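# Put an amber bottle upright under the capping head

## Task

Lift a single amber bottle from the bench and set it down standing upright on the pale riser sitting on the capping machine's platform, directly beneath the capping head, while every other bottle stays standing.

## Robot and tools

Robot: two arms, left_arm (base near y = +0.33 m) and right_arm (base near y = -0.33 m), each ending in a sixteen-motor four-digit hand (index, middle, ring, thumb). right_arm has a right hand, left_arm a mirrored left hand.

Scene frame: origin at table-top height, halfway between the arms; +x forward over the table, +z up, +y toward left_arm. Reported end_effector_position (metres) and end_effector_quat_wxyz use this frame and may be a few cm off, worse at long reach.

Hand point frame (right hand): +z runs along straight fingers toward the tips, +x across the palm away from the thumb, +y outward from the palm face. On the left hand +x points toward the thumb. The palm face sits at y = -0.062; straight fingertips reach about z = +0.11 to +0.15. A rigid mast near the wrist on the palm side can collide with objects.

Tool execute_actions, argument actions: a list of actions; each action is a list of up to 15 rows, one row per 1/30 s step, and the final row is repeated to fill 15 steps (an action is 0.5 s). Every row is one flat list of 48 numbers, each in [-1, 1], covering both arms even if only one moves: 1-6 left_arm dx, dy, dz, rx, ry, rz; 7-22 left hand motors; 23 left current_limit; 24 left speed; 25-30 right_arm dx..rz; 31-46 right hand motors; 47 right current_limit; 48 right speed.

Arm numbers are offsets, not poses: they are measured from that arm's Hand target as it was when the action began, expressed along the Hand target's own axes. Each row in an action counts from that same start, not from the row before; the next action starts from the new target, so repeating an offset keeps moving. Scale: 1.0 equals 0.6 m of translation or 180 degrees; rx, ry, rz form a single rotation vector. All zeros re-requests the current target. Orientation commands are clipped to within 40 degrees of the measured orientation.

Hand numbers, for each hand, in this order: index_mcp, index_abd, index_pip, index_dip, middle_mcp, middle_abd, middle_pip, middle_dip, ring_mcp, ring_abd, ring_pip, ring_dip, thumb_cmc, thumb_axl, thumb_mcp, thumb_ipl. Each is an absolute goal angle scaled between the hinge's stops; moving toward -1 bends or curls. Straight values: mcp +0.75, abd 0, pip +0.58, dip +0.70, thumb_cmc +0.71, thumb_axl +0.68, thumb_mcp +0.23, thumb_ipl +0.17. Zero is a real goal, not 'hold'; to keep a hand as is, resend its hand_goal.

Grasp shorthand: put four numbers a, b, c, d in a hand's first four slots and exactly 0 in its other twelve. All four 0 = open hand. a curls index and middle tips, b bends all fingers at the knuckle, c swings the thumb across the palm and draws the index toward it, d curls the ring finger. Something like (0.4, 0.6, 0.8, 0) or (0.5, 0.5, 0.75, 0) closes the thumb against index and middle in front of the palm. To command a real 0 on those twelve, write 0.001 in one of them.

current_limit maps -1..+1 to 0..550 mA (floor 11 mA) for every motor of that hand; speed sets goal tracking at (speed+1)/2 of 8.5 rad/s. Starting values: +0.4 and -0.6; they persist until changed. A finger squeezes only while its goal lies past the object's surface.

Results: Hand target per arm (the commanded pose after clipping, the base for the next offsets), end_effector_position and quaternion, joint positions, velocities and torques, some per-step positions, and per hand hand_goal, hand_measured, hand_current_ma, hand_state (moving, goal, blocked, overload), hand_current_limit, hand_speed. The hand often rests short of the target, more so when loaded (the arm sags): send the remaining gap as a further offset, or aim higher when lifting. Images come only when actions is empty or cameras names them: cam_high, cam_low, cam_left_wrist, cam_right_wrist, or ["all"]; an unknown name invalidates the call.

zoom_image: camera (one of the four names) and region [x0, y0, x1, y1] in pixels of that camera's most recent full image, at most 504 by 504. read_manual(section="licences") returns only licence texts. finished_scene (scene 1) ends the scene irreversibly; the bottle must stay in place without the robot.

Avoid: dropping the bottle or releasing it while it moves, knocking over other bottles, anything leaving the table, hard impacts with fixed or heavy things, and any contact between the two arms or one hand gripping the other. A motor drawing 495 mA or more for 5 s shuts down for 10 s; long pushes or stretched holds overheat arm motors (MOTOR HOT, then an arm drop at 100 C). Objects may be nudged briefly by outside pushes. The scene keeps running while you think, holding the last command.

Each tool is called after ">>>" in YAML: its name, and indented under it one key for each argument.

## Session

>>> execute_actions:
  actions: []

Scene clock: 0.00 s.
left_arm: end_effector_position=(+0.2185, +0.1323, +0.3441) hand_goal=(+0.754, +0.000, +0.576, +0.696, +0.754, +0.000, +0.576, +0.696, +0.754, +0.000, +0.576, +0.696, +0.714, +0.678, +0.226, +0.168) hand_measured=(+0.754, +0.000, +0.576, +0.696, +0.754, +0.000, +0.576, +0.696, +0.754, +0.000, +0.576, +0.696, +0.714, +0.678, +0.226, +0.168) hand_current_ma=(+0, +0, +0, +0, +0, +0, +0, +0, +0, +0, +0, +0, +0, +0, +0, +0) hand_state=(goal, goal, goal, goal, goal, goal, goal, goal, goal, goal, goal, goal, goal, goal, goal, goal) hand_current_limit=0.40 hand_speed=-0.60 end_effector_quat_wxyz=(+0.171, +0.287, +0.864, -0.376) | right_arm: end_effector_position=(+0.8006, -0.5202, +0.2310) hand_goal=(+0.754, +0.000, +0.576, +0.696, +0.754, +0.000, +0.576, +0.696, +0.754, +0.000, +0.576, +0.696, +0.714, +0.678, +0.226, +0.168) hand_measured=(+0.754, +0.000, +0.576, +0.696, +0.754, +0.000, +0.576, +0.696, +0.754, +0.000, +0.576, +0.696, +0.714, +0.678, +0.226, +0.168) hand_current_ma=(+0, +0, +0, +0, +0, +0, +0, +0, +0, +0, +0, +0, +0, +0, +0, +0) hand_state=(goal, goal, goal, goal, goal, goal, goal, goal, goal, goal, goal, goal, goal, goal, goal, goal) hand_current_limit=0.40 hand_speed=-0.60 end_effector_quat_wxyz=(-0.195, +0.901, +0.179, +0.344)
Joint positions: left_arm=[-0.602 0.775 1.125 -1.25 0.571 -1.796] | right_arm=[-0.289 2.287 2.491 -1.242 -0.646 1.097]
Joint velocities: within noise
Joint torques (N m): no reading
Heat: left arm: hottest wrist roll 31 °C; right arm: hottest waist 36 °C.
Hand target: left_arm +0.2209, +0.1306, +0.3554; +0.182, +0.289, +0.860, -0.379 | right_arm +0.8042, -0.5211, +0.2519; -0.188, +0.895, +0.184, +0.359

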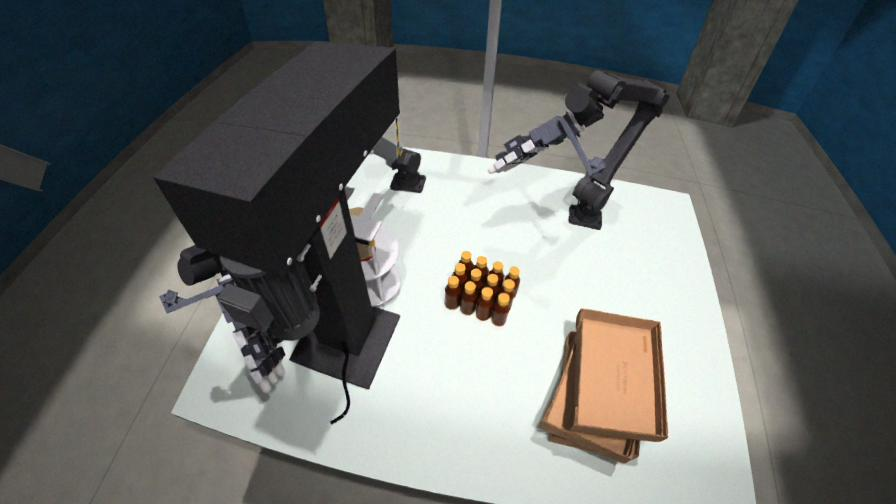

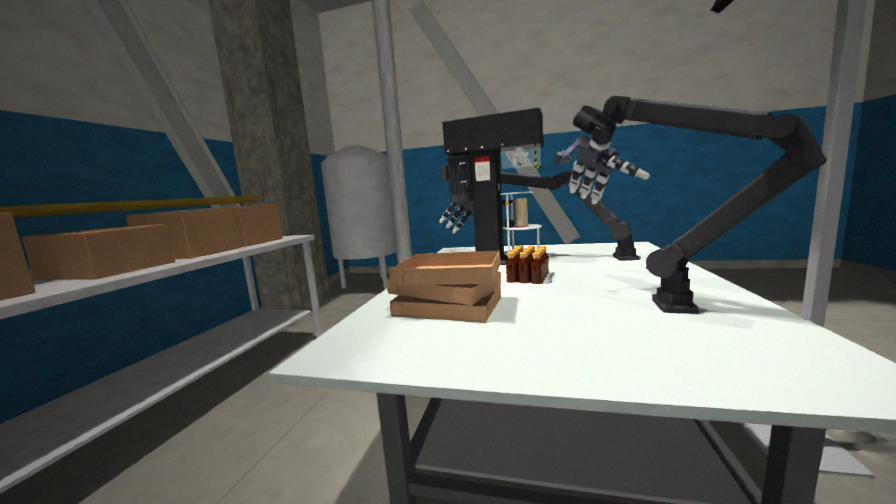

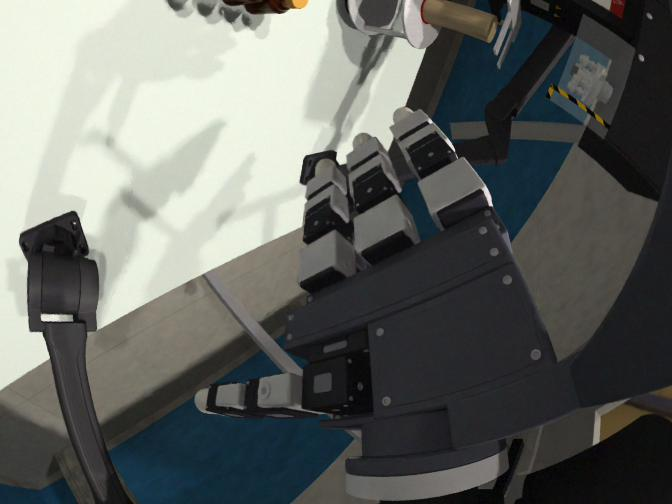

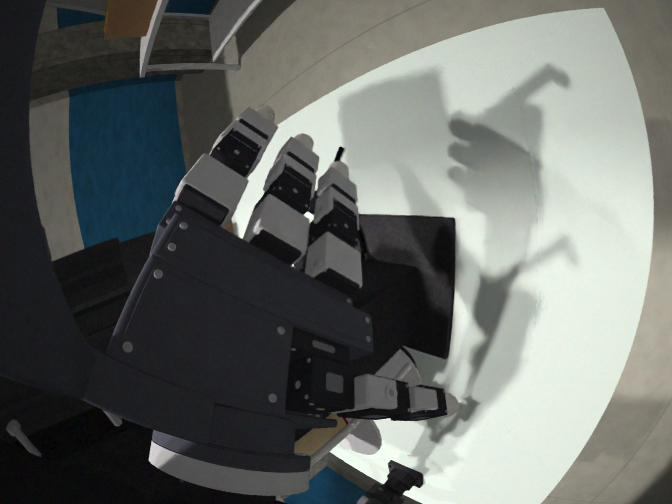

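>>> zoom_image:
  camera: "cam_high"
  region: [280, 130, 480, 330]

>>> zoom_image:
  camera: "cam_low"
  region: [420, 90, 680, 300]

>>> zoom_image:
  camera: "cam_high"
  region: [400, 230, 560, 340]

>>> zoom_image:
  camera: "cam_left_wrist"
  region: [150, 0, 672, 200]

Scaled by 2.520 from the camera's 896x504 image, which has a finer 1280x720 frame.

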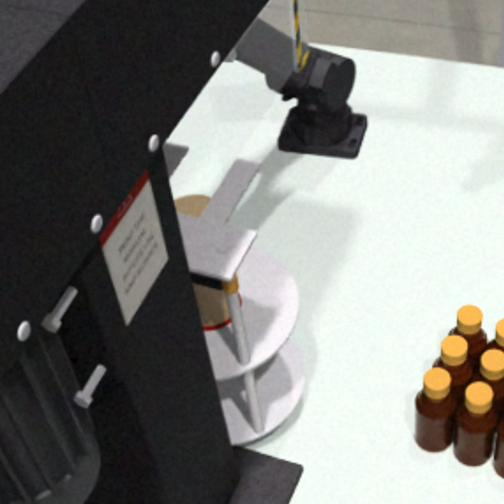

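Scaled by 1.938 from the camera's 896x504 image, which has a finer 1280x720 frame.

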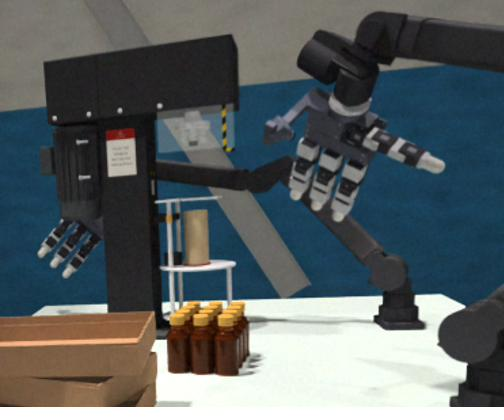

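Scaled by 3.150 from the camera's 896x504 image, which has a finer 1280x720 frame.

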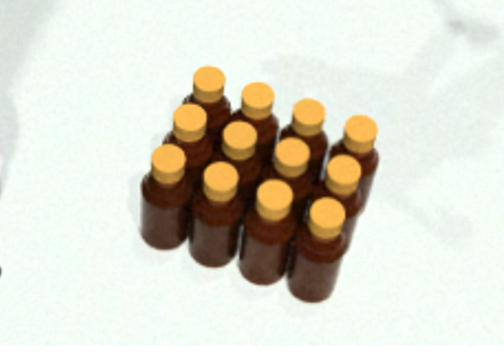

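Region (150, 0, 672, 200) is 522x200 pixels. A region can be at most 504 by 504 pixels.

>>> zoom_image:
  camera: "cam_left_wrist"
  region: [320, 0, 660, 180]

>>> zoom_image:
  camera: "cam_low"
  region: [480, 130, 570, 300]

>>> zoom_image:
  camera: "cam_left_wrist"
  region: [150, 0, 350, 80]

>>> zoom_image:
  camera: "cam_right_wrist"
  region: [280, 320, 500, 504]

Scaled by 1.482 from the camera's 672x504 image, which has a finer 960x720 frame.

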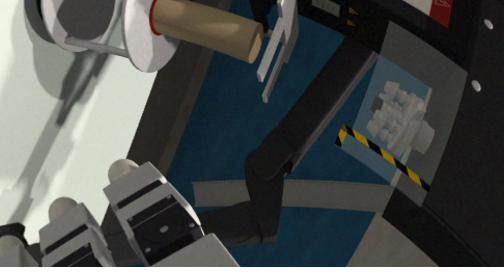

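Scaled by 2.965 from the camera's 896x504 image, which has a finer 1280x720 frame.

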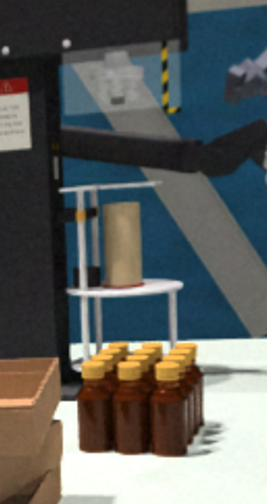

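Scaled by 2.520 from the camera's 672x504 image, which has a finer 960x720 frame.

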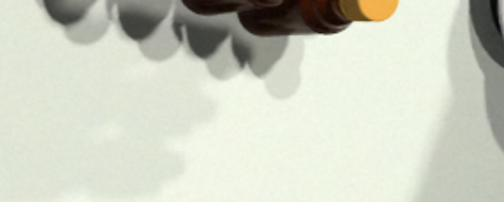

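Scaled by 2.291 from the camera's 672x504 image, which has a finer 960x720 frame.

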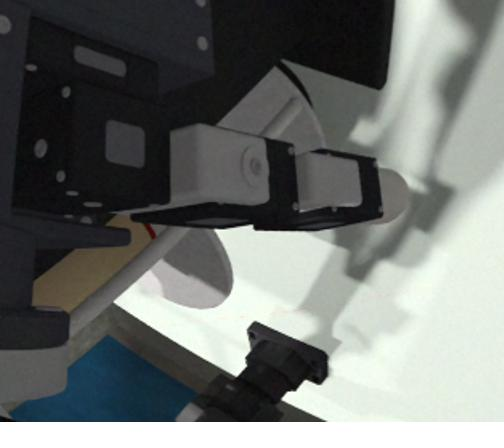

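>>> zoom_image:
  camera: "cam_high"
  region: [330, 180, 420, 320]

>>> zoom_image:
  camera: "cam_low"
  region: [490, 135, 560, 205]

>>> zoom_image:
  camera: "cam_low"
  region: [490, 185, 560, 290]

>>> zoom_image:
  camera: "cam_left_wrist"
  region: [320, 0, 540, 100]

>>> zoom_image:
  camera: "cam_left_wrist"
  region: [520, 0, 672, 140]

Scaled by 3.600 from the camera's 896x504 image, which has a finer 1280x720 frame.

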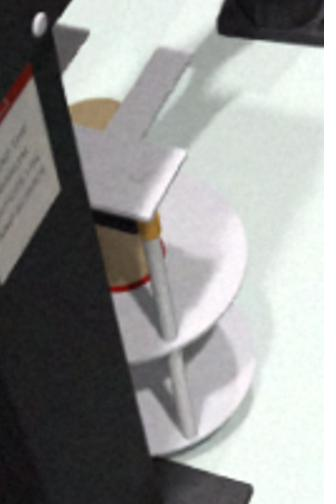

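Scaled by 7.200 from the camera's 896x504 image, which has a finer 1280x720 frame.

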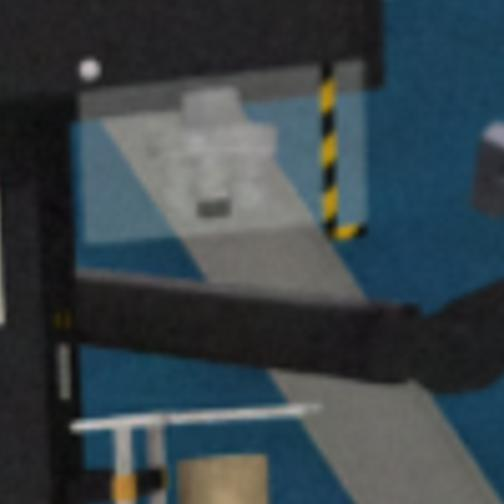

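Scaled by 4.800 from the camera's 896x504 image, which has a finer 1280x720 frame.

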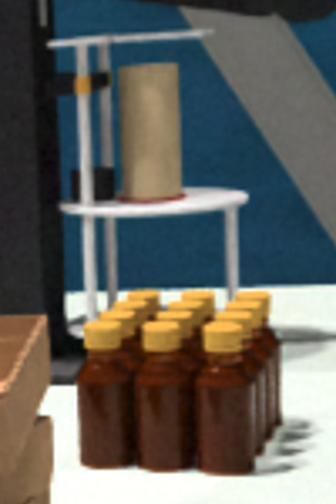

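Scaled by 2.291 from the camera's 672x504 image, which has a finer 960x720 frame.

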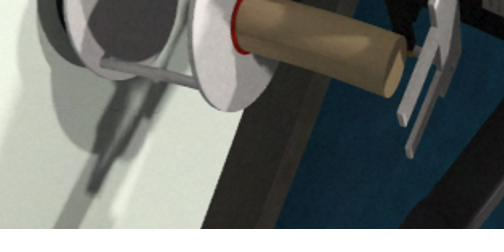

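Scaled by 3.316 from the camera's 672x504 image, which has a finer 960x720 frame.

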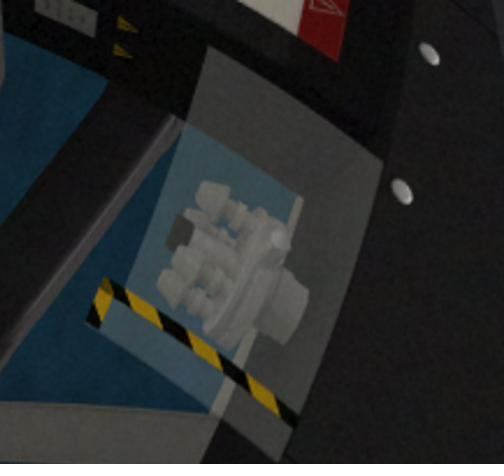

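>>> execute_actions:
  actions:
    - [[-0.0313,-0.0223,0.1125,-0.0131,-0.0659,0.0462,0.179,0,0.0135,0.5085,0.754,0,0.576,0.696,0.754,0,0.576,0.696,-0.5,0.678,0.315,-0.503,0.4,-0.6,0,0,0,0,0,0,0,0,0,0,0,0,0,0,0,0,0,0,0,0,0,0,0.4,-0.6]]

Scene clock: 270.43 s.
left_arm: end_effector_position=(+0.2350, +0.0691, +0.3249) hand_goal=(+0.180, +0.000, +0.014, +0.508, +0.754, +0.000, +0.576, +0.696, +0.754, +0.000, +0.576, +0.696, -0.500, +0.678, +0.316, -0.502) hand_measured=(+0.184, +0.000, +0.018, +0.512, +0.750, +0.000, +0.576, +0.696, +0.748, +0.000, +0.576, +0.696, -0.486, +0.678, +0.310, -0.500) hand_current_ma=(+4, +0, +4, +2, -4, +0, +0, +0, -6, +0, +0, +0, +19, +0, -10, +2) hand_state=(goal, goal, goal, goal, goal, goal, goal, goal, goal, goal, goal, goal, goal, goal, goal, goal) hand_current_limit=0.40 hand_speed=-0.60 end_effector_quat_wxyz=(+0.295, +0.308, +0.827, -0.367) | right_arm: end_effector_position=(+0.8006, -0.5202, +0.2310) hand_goal=(+0.750, +0.000, +0.580, +0.700, +0.750, +0.000, +0.580, +0.700, +0.750, +0.000, +0.580, +0.700, +0.710, +0.680, +0.230, +0.170) hand_measured=(+0.750, +0.000, +0.576, +0.696, +0.750, +0.000, +0.576, +0.696, +0.750, +0.000, +0.576, +0.698, +0.710, +0.678, +0.226, +0.168) hand_current_ma=(-1, +0, -7, -7, -1, +0, -7, -7, -1, +0, -8, -6, +0, -7, -16, -7) hand_state=(goal, goal, goal, goal, goal, goal, goal, goal, goal, goal, goal, goal, goal, goal, goal, goal) hand_current_limit=0.40 hand_speed=-0.60 end_effector_quat_wxyz=(-0.195, +0.901, +0.179, +0.344)
Joint positions: left_arm=[-0.868 0.744 0.954 -0.824 0.267 -1.924] | right_arm=[-0.289 2.287 2.491 -1.242 -0.646 1.097]
Joint torques (N m): left_arm=[-0.26 -2.84 11.51 2.96 -0.01 -0.02] | right_arm=[0.03 -22.12 11.19 1.62 -0.5 -0.05]
Heat: left arm: hottest elbow 37 °C; right arm: hottest waist 33 °C.
Hand target: left_arm +0.2330, +0.0654, +0.3291; +0.302, +0.306, +0.821, -0.375 | right_arm +0.8042, -0.5211, +0.2519; -0.188, +0.895, +0.184, +0.359
Off the commanded pose: left_arm 0.006 m, 1 deg | right_arm 0.021 m, 2 deg.
Step readings (end_effector_position of left_arm | right_arm):
0: (+0.2185, +0.1323, +0.3441) | (+0.8006, -0.5202, +0.2310)
1: (+0.2191, +0.1323, +0.3443) | (+0.8006, -0.5202, +0.2310)
2: (+0.2227, +0.1302, +0.3439) | (+0.8006, -0.5202, +0.2310)
4: (+0.2321, +0.1153, +0.3443) | (+0.8006, -0.5202, +0.2310)
8: (+0.2294, +0.0843, +0.3319) | (+0.8006, -0.5202, +0.2310)
15: (+0.2331, +0.0712, +0.3217) | (+0.8006, -0.5202, +0.2310)

>>> execute_actions:
  actions:
    - [[-0.0163,-0.0358,0.1739,-0.0197,-0.0988,0.0693,0.179,0,0.0135,0.5085,0.754,0,0.576,0.696,0.754,0,0.576,0.696,-0.5,0.678,0.315,-0.503,0.4,-0.6,0,0,0,0,0,0,0,0,0,0,0,0,0,0,0,0,0,0,0,0,0,0,0.4,-0.6]]
    - [[0.0285,-0.0478,0.1693,-0.0197,-0.0988,0.0693,0.179,0,0.0135,0.5085,0.754,0,0.576,0.696,0.754,0,0.576,0.696,-0.5,0.678,0.315,-0.503,0.4,-0.6,0,0,0,0,0,0,0,0,0,0,0,0,0,0,0,0,0,0,0,0,0,0,0.4,-0.6]]
  cameras: ["all"]

Scene clock: 282.73 s.
left_arm: end_effector_position=(+0.2630, -0.1247, +0.2483) hand_goal=(+0.180, +0.000, +0.014, +0.508, +0.754, +0.000, +0.576, +0.696, +0.754, +0.000, +0.576, +0.696, -0.500, +0.678, +0.316, -0.502) hand_measured=(+0.180, +0.002, +0.016, +0.512, +0.752, +0.002, +0.576, +0.696, +0.752, +0.002, +0.576, +0.696, -0.488, +0.678, +0.314, -0.500) hand_current_ma=(+0, +1, +2, +2, -1, +1, +0, +0, -1, +2, +0, +0, +15, +0, -3, +2) hand_state=(goal, goal, goal, goal, goal, goal, goal, goal, goal, goal, goal, goal, goal, goal, goal, goal) hand_current_limit=0.40 hand_speed=-0.60 end_effector_quat_wxyz=(+0.614, +0.328, +0.639, -0.327) | right_arm: end_effector_position=(+0.8006, -0.5202, +0.2310) hand_goal=(+0.750, +0.000, +0.580, +0.700, +0.750, +0.000, +0.580, +0.700, +0.750, +0.000, +0.580, +0.700, +0.710, +0.680, +0.230, +0.170) hand_measured=(+0.750, +0.000, +0.576, +0.696, +0.750, +0.000, +0.576, +0.696, +0.750, +0.000, +0.576, +0.698, +0.710, +0.678, +0.226, +0.168) hand_current_ma=(-1, +0, -7, -7, -1, +0, -7, -7, -1, +0, -8, -6, +0, -7, -16, -7) hand_state=(goal, goal, goal, goal, goal, goal, goal, goal, goal, goal, goal, goal, goal, goal, goal, goal) hand_current_limit=0.40 hand_speed=-0.60 end_effector_quat_wxyz=(-0.195, +0.901, +0.179, +0.344)
Joint positions: left_arm=[-1.277 1.33 0.67 0.625 -0.372 -1.598] | right_arm=[-0.289 2.287 2.491 -1.242 -0.646 1.097]
Joint torques (N m): left_arm=[1.32 -7.36 10.55 3.37 -0.11 0.21] | right_arm=[-0.03 -22.3 11.15 1.59 -0.5 -0.05]
Heat: left arm: hottest elbow 39 °C; right arm: hottest waist 33 °C.
Hand target: left_arm +0.2697, -0.1300, +0.2500; +0.627, +0.326, +0.627, -0.327 | right_arm +0.8042, -0.5211, +0.2519; -0.188, +0.895, +0.184, +0.359
Off the commanded pose: left_arm 0.009 m, 2 deg | right_arm 0.021 m, 2 deg.
Step readings (end_effector_position of left_arm | right_arm):
0: (+0.2350, +0.0691, +0.3249) | (+0.8006, -0.5202, +0.2310)
1: (+0.2357, +0.0691, +0.3246) | (+0.8006, -0.5202, +0.2310)
2: (+0.2407, +0.0661, +0.3246) | (+0.8006, -0.5202, +0.2310)
4: (+0.2468, +0.0505, +0.3249) | (+0.8006, -0.5202, +0.2310)
8: (+0.2342, +0.0075, +0.3019) | (+0.8006, -0.5202, +0.2310)
15: (+0.2435, -0.0188, +0.2763) | (+0.8006, -0.5202, +0.2310)
16: (+0.2458, -0.0203, +0.2772) | (+0.8006, -0.5202, +0.2310)
17: (+0.2503, -0.0235, +0.2800) | (+0.8006, -0.5202, +0.2310)
19: (+0.2562, -0.0390, +0.2865) | (+0.8006, -0.5202, +0.2310)
23: (+0.2511, -0.0873, +0.2697) | (+0.8006, -0.5202, +0.2310)
30: (+0.2586, -0.1188, +0.2292) | (+0.8006, -0.5202, +0.2310)
camera_calibration:
cam_left_wrist: T_world_to_cam=[[-0.486412, -0.363777, 0.794399, -0.149461], [-0.868397, 0.301573, -0.393623, 0.315428], [-0.0963782, -0.881317, -0.462592, 0.15594], [0, 0, 0, 1]] pos_world=[0.216247, -0.0120624, 0.315028]

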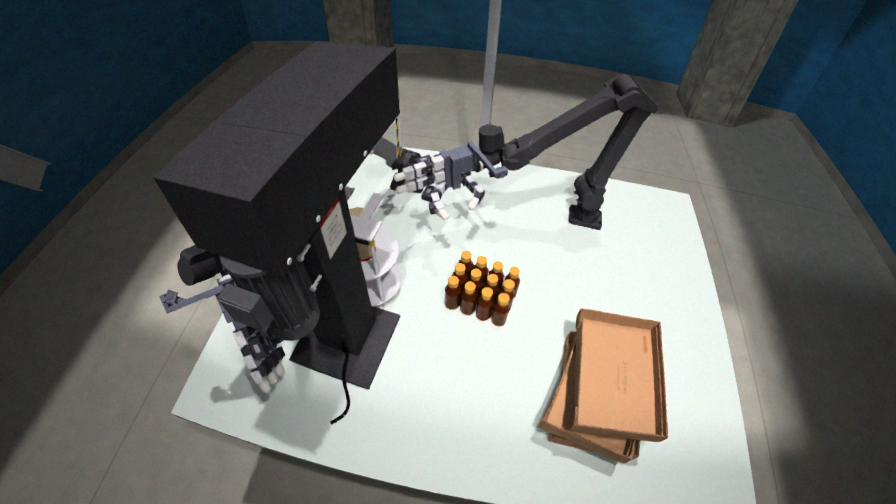

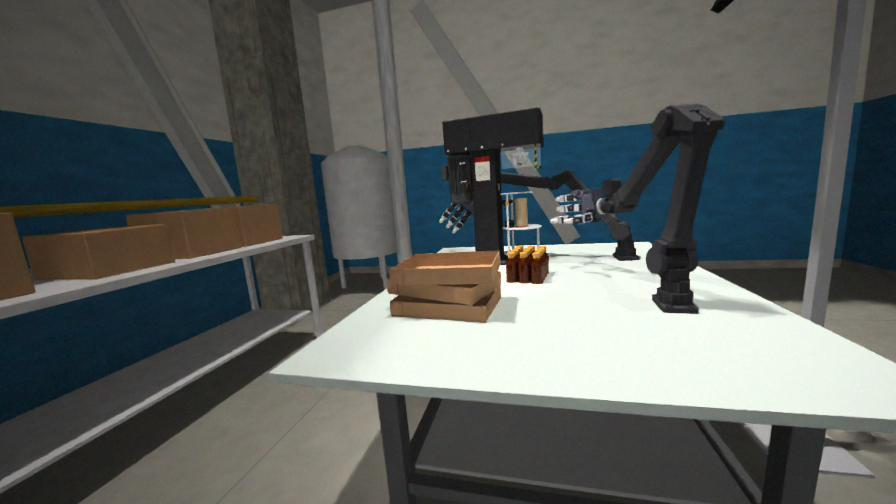

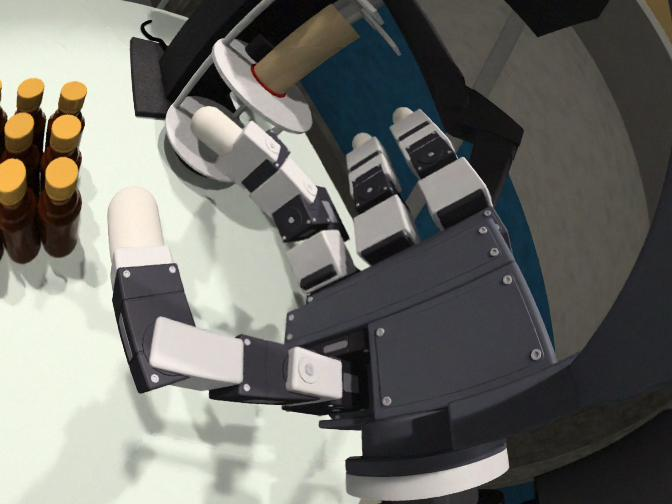

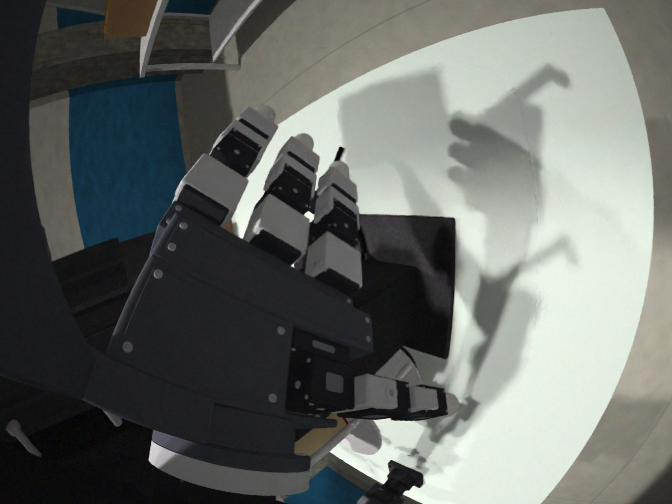

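>>> zoom_image:
  camera: "cam_left_wrist"
  region: [120, 0, 440, 240]

>>> zoom_image:
  camera: "cam_left_wrist"
  region: [0, 60, 220, 280]

>>> zoom_image:
  camera: "cam_low"
  region: [490, 135, 630, 290]

Scaled by 1.575 from the camera's 672x504 image, which has a finer 960x720 frame.

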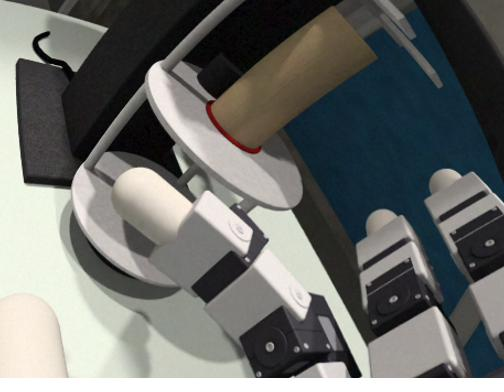

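Scaled by 2.291 from the camera's 672x504 image, which has a finer 960x720 frame.

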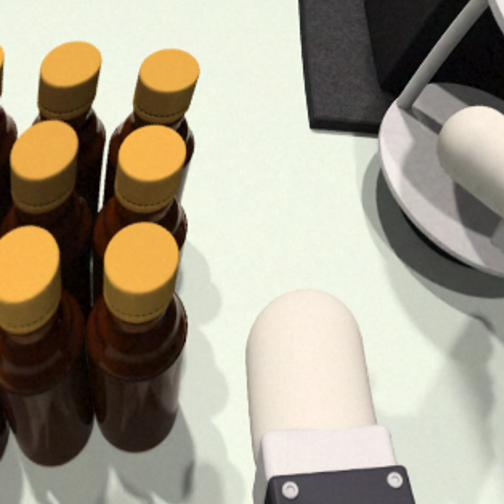

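Scaled by 3.252 from the camera's 896x504 image, which has a finer 1280x720 frame.

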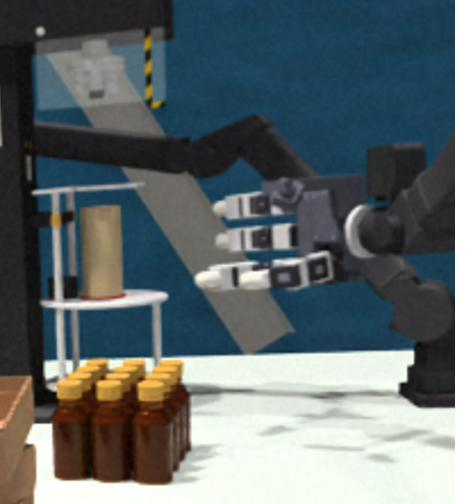

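>>> zoom_image:
  camera: "cam_high"
  region: [340, 90, 460, 240]

>>> zoom_image:
  camera: "cam_left_wrist"
  region: [300, 0, 560, 140]

Scaled by 3.360 from the camera's 896x504 image, which has a finer 1280x720 frame.

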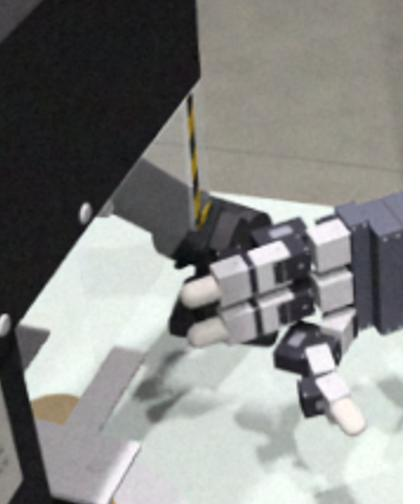

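Scaled by 1.938 from the camera's 672x504 image, which has a finer 960x720 frame.

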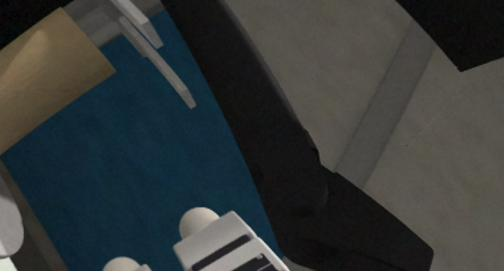

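>>> execute_actions:
  actions:
    - [[0.1,-0.0077,0.0152,0,0,0,0.179,0,0.0135,0.5085,0.754,0,0.576,0.696,0.754,0,0.576,0.696,-0.5,0.678,0.315,-0.503,0.4,-0.6,0,0,0,0,0,0,0,0,0,0,0,0,0,0,0,0,0,0,0,0,0,0,0.4,-0.6]]
    - [[0.0983,-0.0077,0.0152,0,0,0,0.179,0,0.0135,0.5085,0.754,0,0.576,0.696,0.754,0,0.576,0.696,-0.5,0.678,0.315,-0.503,0.4,-0.6,0,0,0,0,0,0,0,0,0,0,0,0,0,0,0,0,0,0,0,0,0,0,0.4,-0.6]]
  cameras: ["cam_left_wrist", "cam_low"]

Scene clock: 326.33 s.
left_arm: end_effector_position=(+0.2686, -0.1476, +0.1261) hand_goal=(+0.180, +0.000, +0.014, +0.508, +0.754, +0.000, +0.576, +0.696, +0.754, +0.000, +0.576, +0.696, -0.500, +0.678, +0.316, -0.502) hand_measured=(+0.180, +0.002, +0.016, +0.510, +0.752, +0.002, +0.576, +0.696, +0.752, +0.002, +0.576, +0.696, -0.488, +0.678, +0.314, -0.500) hand_current_ma=(+0, +1, +2, +2, -1, +1, +0, +0, -1, +2, +0, +0, +15, +0, -2, +2) hand_state=(goal, goal, goal, goal, goal, goal, goal, goal, goal, goal, goal, goal, goal, goal, goal, goal) hand_current_limit=0.40 hand_speed=-0.60 end_effector_quat_wxyz=(+0.618, +0.331, +0.634, -0.326) | right_arm: end_effector_position=(+0.8006, -0.5202, +0.2310) hand_goal=(+0.750, +0.000, +0.580, +0.700, +0.750, +0.000, +0.580, +0.700, +0.750, +0.000, +0.580, +0.700, +0.710, +0.680, +0.230, +0.170) hand_measured=(+0.750, +0.000, +0.576, +0.696, +0.750, +0.000, +0.576, +0.696, +0.750, +0.000, +0.576, +0.698, +0.710, +0.678, +0.226, +0.168) hand_current_ma=(-1, +0, -7, -7, -1, +0, -7, -7, -1, +0, -8, -6, +0, -7, -16, -7) hand_state=(goal, goal, goal, goal, goal, goal, goal, goal, goal, goal, goal, goal, goal, goal, goal, goal) hand_current_limit=0.40 hand_speed=-0.60 end_effector_quat_wxyz=(-0.195, +0.901, +0.179, +0.344)
Joint positions: left_arm=[-1.277 1.724 0.631 1.069 -0.37 -1.584] | right_arm=[-0.289 2.287 2.491 -1.242 -0.646 1.097]
Joint torques (N m): left_arm=[1.32 -9.99 7.5 3.43 -0.08 0.24] | right_arm=[0.09 -22.18 11.19 1.62 -0.5 -0.05]
Heat: left arm: hottest elbow 36 °C; right arm: hottest waist 33 °C.
Hand target: left_arm +0.2725, -0.1503, +0.1310; +0.627, +0.326, +0.627, -0.327 | right_arm +0.8042, -0.5211, +0.2519; -0.188, +0.895, +0.184, +0.359
Off the commanded pose: left_arm 0.007 m, 1 deg | right_arm 0.021 m, 2 deg.
Step readings (end_effector_position of left_arm | right_arm):
0: (+0.2630, -0.1246, +0.2484) | (+0.8006, -0.5202, +0.2310)
1: (+0.2631, -0.1248, +0.2487) | (+0.8006, -0.5202, +0.2310)
2: (+0.2632, -0.1254, +0.2480) | (+0.8006, -0.5202, +0.2310)
4: (+0.2642, -0.1295, +0.2441) | (+0.8006, -0.5202, +0.2310)
8: (+0.2655, -0.1358, +0.2116) | (+0.8006, -0.5202, +0.2310)
15: (+0.2659, -0.1368, +0.1794) | (+0.8006, -0.5202, +0.2310)
16: (+0.2660, -0.1370, +0.1807) | (+0.8006, -0.5202, +0.2310)
17: (+0.2662, -0.1378, +0.1823) | (+0.8006, -0.5202, +0.2310)
19: (+0.2669, -0.1409, +0.1804) | (+0.8006, -0.5202, +0.2310)
23: (+0.2680, -0.1457, +0.1492) | (+0.8006, -0.5202, +0.2310)
30: (+0.2684, -0.1471, +0.1227) | (+0.8006, -0.5202, +0.2310)
camera_calibration:
cam_left_wrist: T_world_to_cam=[[-0.498107, -0.36155, 0.788144, -0.0537649], [-0.862253, 0.302647, -0.406109, 0.27918], [-0.0917004, -0.881865, -0.462498, 0.0784364], [0, 0, 0, 1]] pos_world=[0.221136, -0.0347613, 0.192029]
Images, in order (width x height): cam_low 896x504, cam_left_wrist 672x504.

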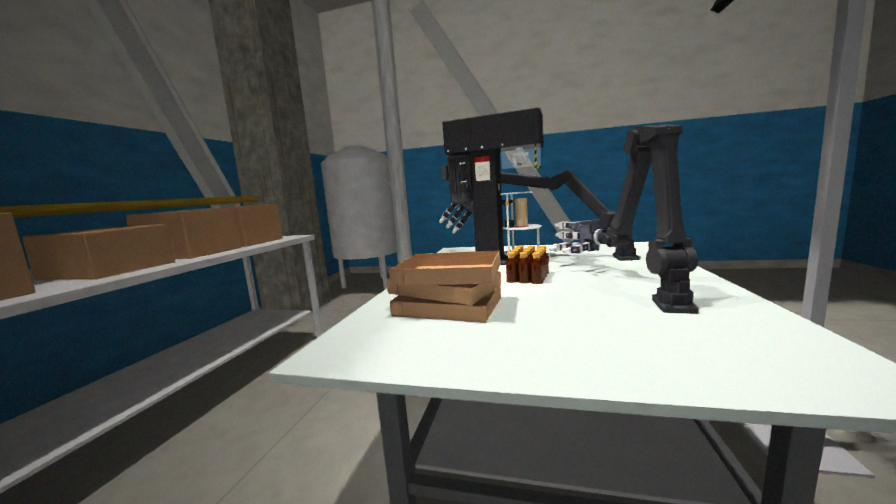

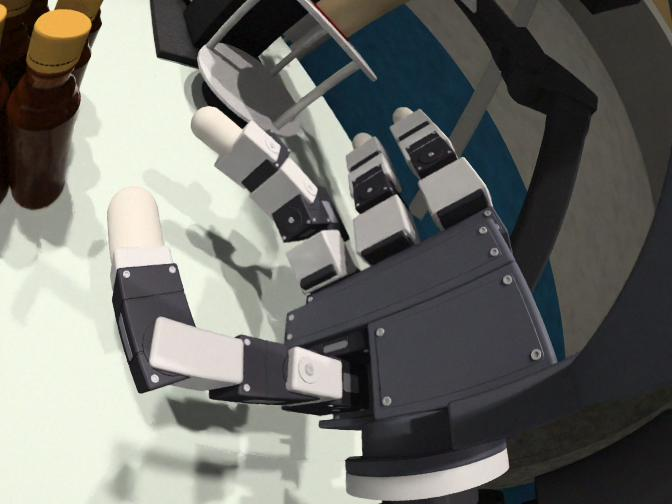

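>>> zoom_image:
  camera: "cam_left_wrist"
  region: [0, 0, 240, 220]

>>> zoom_image:
  camera: "cam_low"
  region: [490, 190, 640, 300]

Scaled by 2.100 from the camera's 672x504 image, which has a finer 960x720 frame.

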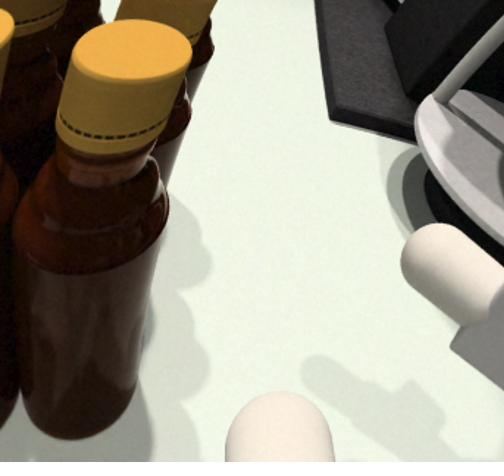

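Scaled by 3.360 from the camera's 896x504 image, which has a finer 1280x720 frame.

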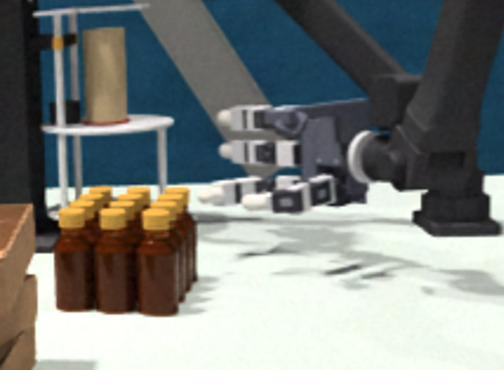

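>>> execute_actions:
  actions:
    - [[-0.015,0.1,-0.0183,0,0,0,0.179,0,0.0135,0.5085,0.754,0,0.576,0.696,0.754,0,0.576,0.696,-0.5,0.678,0.315,-0.503,0.4,-0.6,0,0,0,0,0,0,0,0,0,0,0,0,0,0,0,0,0,0,0,0,0,0,0.4,-0.6]]
  cameras: ["cam_left_wrist", "cam_high"]

>>> zoom_image:
  camera: "cam_left_wrist"
  region: [0, 0, 320, 300]

>>> zoom_image:
  camera: "cam_high"
  region: [380, 170, 560, 330]

Scene clock: 340.53 s.
left_arm: end_effector_position=(+0.3173, -0.1057, +0.1309) hand_goal=(+0.180, +0.000, +0.014, +0.508, +0.754, +0.000, +0.576, +0.696, +0.754, +0.000, +0.576, +0.696, -0.500, +0.678, +0.316, -0.502) hand_measured=(+0.182, +0.002, +0.016, +0.510, +0.754, +0.002, +0.576, +0.696, +0.754, +0.002, +0.576, +0.696, -0.488, +0.678, +0.314, -0.500) hand_current_ma=(+1, +1, +1, +2, +0, +1, +0, +0, +0, +2, +0, +0, +15, +0, -2, +2) hand_state=(goal, goal, goal, goal, goal, goal, goal, goal, goal, goal, goal, goal, goal, goal, goal, goal) hand_current_limit=0.40 hand_speed=-0.60 end_effector_quat_wxyz=(+0.620, +0.327, +0.637, -0.322) | right_arm: end_effector_position=(+0.8006, -0.5202, +0.2310) hand_goal=(+0.750, +0.000, +0.580, +0.700, +0.750, +0.000, +0.580, +0.700, +0.750, +0.000, +0.580, +0.700, +0.710, +0.680, +0.230, +0.170) hand_measured=(+0.750, +0.000, +0.576, +0.696, +0.750, +0.000, +0.576, +0.696, +0.750, +0.000, +0.576, +0.698, +0.710, +0.678, +0.226, +0.168) hand_current_ma=(-1, +0, -7, -7, -1, +0, -7, -7, -1, +0, -8, -6, +0, -7, -16, -7) hand_state=(goal, goal, goal, goal, goal, goal, goal, goal, goal, goal, goal, goal, goal, goal, goal, goal) hand_current_limit=0.40 hand_speed=-0.60 end_effector_quat_wxyz=(-0.195, +0.901, +0.179, +0.344)
Joint positions: left_arm=[-1.127 1.667 0.566 1.074 -0.233 -1.581] | right_arm=[-0.289 2.287 2.491 -1.242 -0.646 1.097]
Joint torques (N m): left_arm=[0.85 -10.87 6.58 3.29 0.07 0.2] | right_arm=[0.21 -22.12 11.19 1.62 -0.5 -0.06]
Heat: left arm: hottest elbow 35 °C; right arm: hottest waist 33 °C.
Hand target: left_arm +0.3153, -0.1070, +0.1401; +0.627, +0.326, +0.627, -0.327 | right_arm +0.8042, -0.5211, +0.2519; -0.188, +0.895, +0.184, +0.359
Off the commanded pose: left_arm 0.009 m, 2 deg | right_arm 0.021 m, 2 deg.
Step readings (end_effector_position of left_arm | right_arm):
0: (+0.2686, -0.1476, +0.1263) | (+0.8006, -0.5202, +0.2310)
1: (+0.2685, -0.1479, +0.1263) | (+0.8006, -0.5202, +0.2310)
2: (+0.2697, -0.1484, +0.1257) | (+0.8006, -0.5202, +0.2310)
4: (+0.2734, -0.1463, +0.1250) | (+0.8006, -0.5202, +0.2310)
8: (+0.2998, -0.1181, +0.1258) | (+0.8006, -0.5202, +0.2310)
15: (+0.3178, -0.1050, +0.1309) | (+0.8006, -0.5202, +0.2310)
camera_calibration:
cam_left_wrist: T_world_to_cam=[[-0.492329, -0.369355, 0.788156, -0.0207384], [-0.866565, 0.293006, -0.403996, 0.310636], [-0.0817159, -0.881887, -0.464325, 0.119083], [0, 0, 0, 1]] pos_world=[0.268707, 0.00634011, 0.197134]
Images, in order (width x height): cam_high 896x504, cam_left_wrist 672x504.

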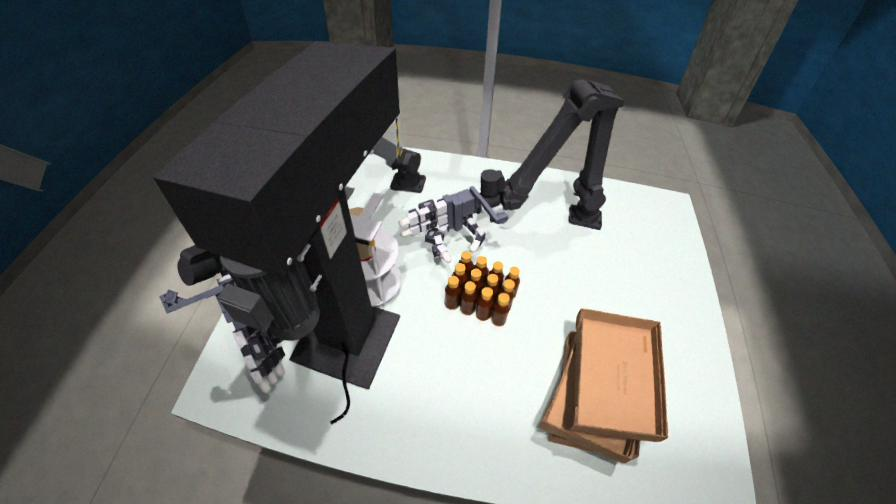

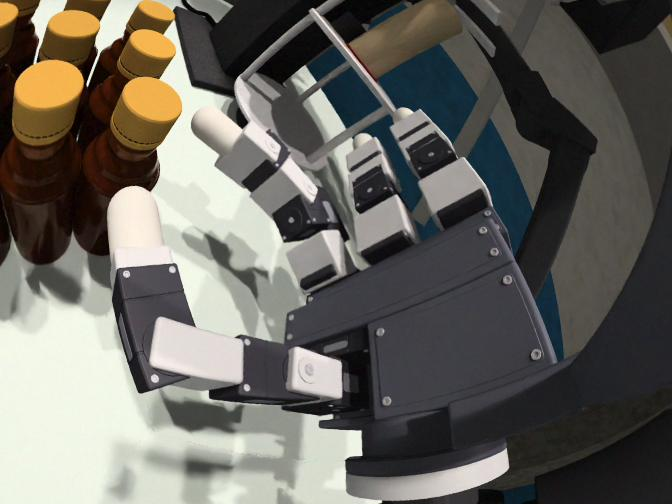

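Scaled by 1.575 from the camera's 672x504 image, which has a finer 960x720 frame.

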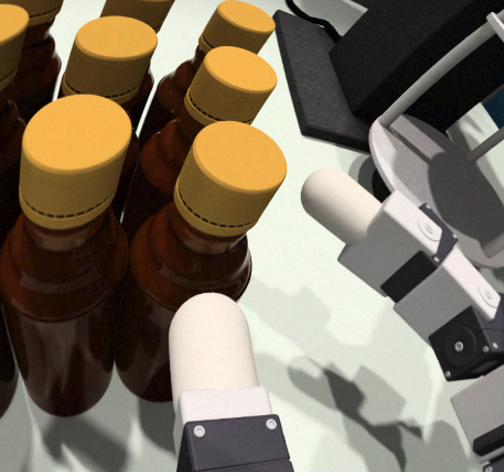

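Scaled by 2.800 from the camera's 896x504 image, which has a finer 1280x720 frame.

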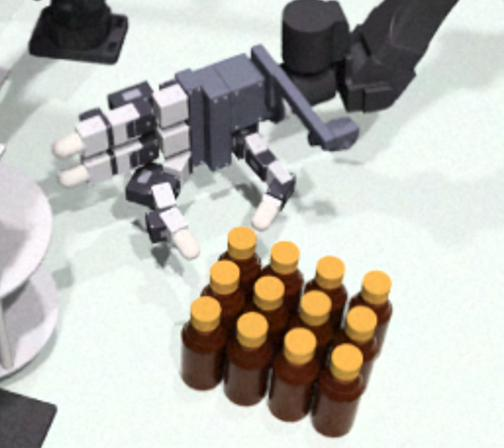

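>>> execute_actions:
  actions:
    - [[-0.0083,0.04,-0.005,0,0,0,0.179,0,0.0135,0.5085,0.754,0,0.576,0.696,0.754,0,0.576,0.696,-0.5,0.678,0.315,-0.503,0.4,-0.6,0,0,0,0,0,0,0,0,0,0,0,0,0,0,0,0,0,0,0,0,0,0,0.4,-0.6]]
    - [[0,0,0,0,0,0,0.123,0,0.022,0.522,0.754,0,0.576,0.696,0.754,0,0.576,0.696,-0.5,0.678,0.135,-0.211,0.4,-0.6,0,0,0,0,0,0,0,0,0,0,0,0,0,0,0,0,0,0,0,0,0,0,0.4,-0.6]]
  cameras: ["cam_left_wrist", "cam_high"]

>>> zoom_image:
  camera: "cam_left_wrist"
  region: [50, 0, 320, 250]

>>> zoom_image:
  camera: "cam_high"
  region: [420, 210, 540, 330]

Scene clock: 365.67 s.
left_arm: end_effector_position=(+0.3317, -0.0933, +0.1394) hand_goal=(+0.124, +0.000, +0.022, +0.522, +0.754, +0.000, +0.576, +0.696, +0.754, +0.000, +0.576, +0.696, -0.500, +0.678, +0.136, -0.210) hand_measured=(+0.128, +0.002, +0.020, +0.520, +0.754, +0.002, +0.576, +0.696, +0.754, +0.002, +0.576, +0.696, -0.488, +0.678, +0.138, -0.212) hand_current_ma=(+3, +1, -1, -2, +0, +1, +0, +0, +0, +2, +0, +0, +15, +0, +2, -2) hand_state=(goal, goal, goal, goal, goal, goal, goal, goal, goal, goal, goal, goal, goal, goal, goal, goal) hand_current_limit=0.40 hand_speed=-0.60 end_effector_quat_wxyz=(+0.622, +0.327, +0.632, -0.328) | right_arm: end_effector_position=(+0.8006, -0.5202, +0.2310) hand_goal=(+0.750, +0.000, +0.580, +0.700, +0.750, +0.000, +0.580, +0.700, +0.750, +0.000, +0.580, +0.700, +0.710, +0.680, +0.230, +0.170) hand_measured=(+0.750, +0.000, +0.576, +0.696, +0.750, +0.000, +0.576, +0.696, +0.750, +0.000, +0.576, +0.698, +0.710, +0.678, +0.226, +0.168) hand_current_ma=(-1, +0, -7, -7, -1, +0, -7, -7, -1, +0, -8, -6, +0, -7, -16, -7) hand_state=(goal, goal, goal, goal, goal, goal, goal, goal, goal, goal, goal, goal, goal, goal, goal, goal) hand_current_limit=0.40 hand_speed=-0.60 end_effector_quat_wxyz=(-0.195, +0.901, +0.179, +0.344)
Joint positions: left_arm=[-1.074 1.635 0.548 1.074 -0.171 -1.581] | right_arm=[-0.289 2.287 2.491 -1.242 -0.646 1.097]
Joint torques (N m): left_arm=[1.14 -9.88 6.57 2.82 0.08 0.23] | right_arm=[0.03 -22.24 11.17 1.59 -0.5 -0.06]
Heat: left arm: hottest elbow 34 °C; right arm: hottest waist 33 °C.
Hand target: left_arm +0.3332, -0.0907, +0.1450; +0.627, +0.326, +0.627, -0.327 | right_arm +0.8042, -0.5211, +0.2519; -0.188, +0.895, +0.184, +0.359
Off the commanded pose: left_arm 0.006 m, 1 deg | right_arm 0.021 m, 2 deg.
Step readings (end_effector_position of left_arm | right_arm):
0: (+0.3173, -0.1057, +0.1309) | (+0.8006, -0.5202, +0.2310)
1: (+0.3171, -0.1061, +0.1309) | (+0.8006, -0.5202, +0.2310)
2: (+0.3166, -0.1070, +0.1310) | (+0.8006, -0.5202, +0.2310)
4: (+0.3167, -0.1071, +0.1318) | (+0.8006, -0.5202, +0.2310)
8: (+0.3247, -0.0984, +0.1361) | (+0.8006, -0.5202, +0.2310)
15: (+0.3319, -0.0930, +0.1394) | (+0.8006, -0.5202, +0.2310)
16: (+0.3318, -0.0932, +0.1394) | (+0.8006, -0.5202, +0.2310)
17: (+0.3317, -0.0933, +0.1394) | (+0.8006, -0.5202, +0.2310)
19: (+0.3317, -0.0933, +0.1394) | (+0.8006, -0.5202, +0.2310)
23: (+0.3317, -0.0933, +0.1394) | (+0.8006, -0.5202, +0.2310)
30: (+0.3317, -0.0933, +0.1394) | (+0.8006, -0.5202, +0.2310)
camera_calibration:
cam_left_wrist: T_world_to_cam=[[-0.49914, -0.354552, 0.790665, -0.0124405], [-0.862061, 0.295643, -0.411638, 0.32268], [-0.0878076, -0.887067, -0.453213, 0.13512], [0, 0, 0, 1]] pos_world=[0.283825, 0.0200517, 0.203902]
Images, in order (width x height): cam_high 896x504, cam_left_wrist 672x504.

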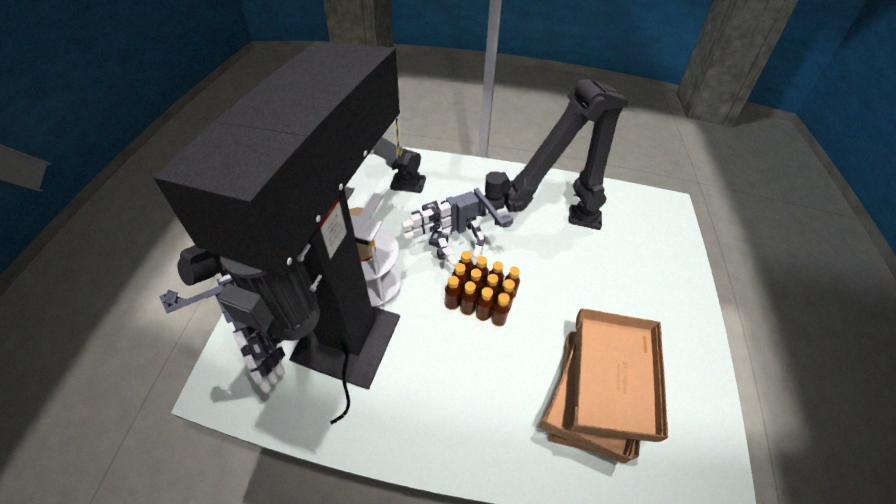

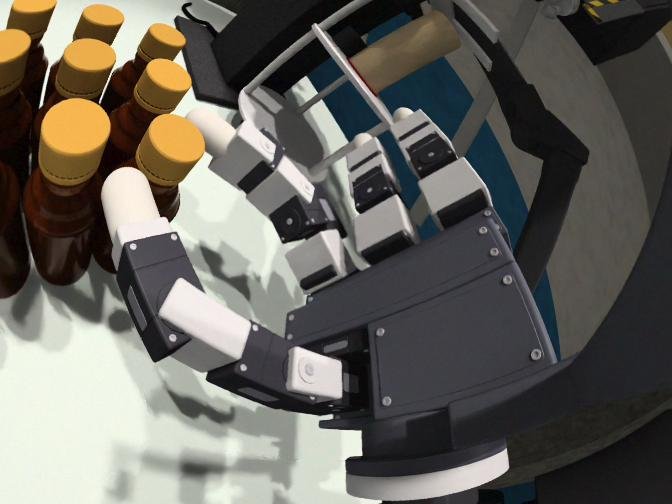

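Scaled by 1.867 from the camera's 672x504 image, which has a finer 960x720 frame.

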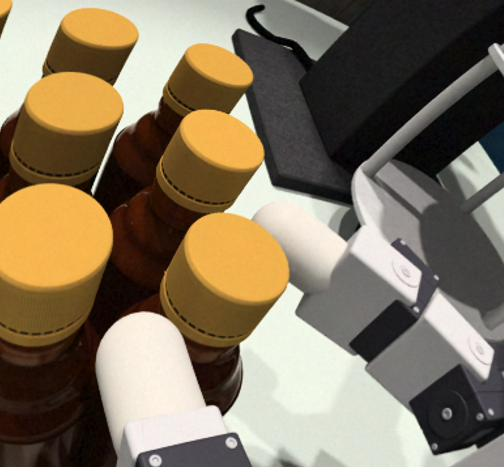

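Scaled by 4.200 from the camera's 896x504 image, which has a finer 1280x720 frame.

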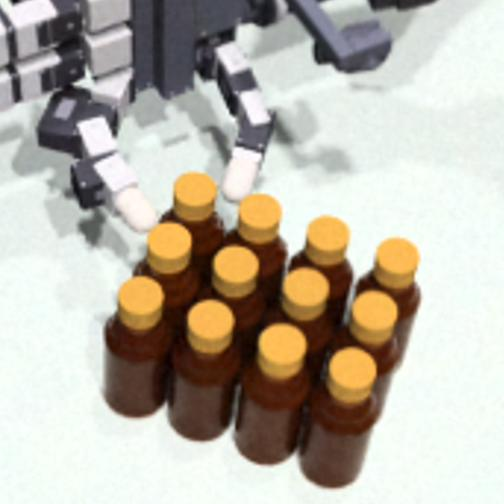

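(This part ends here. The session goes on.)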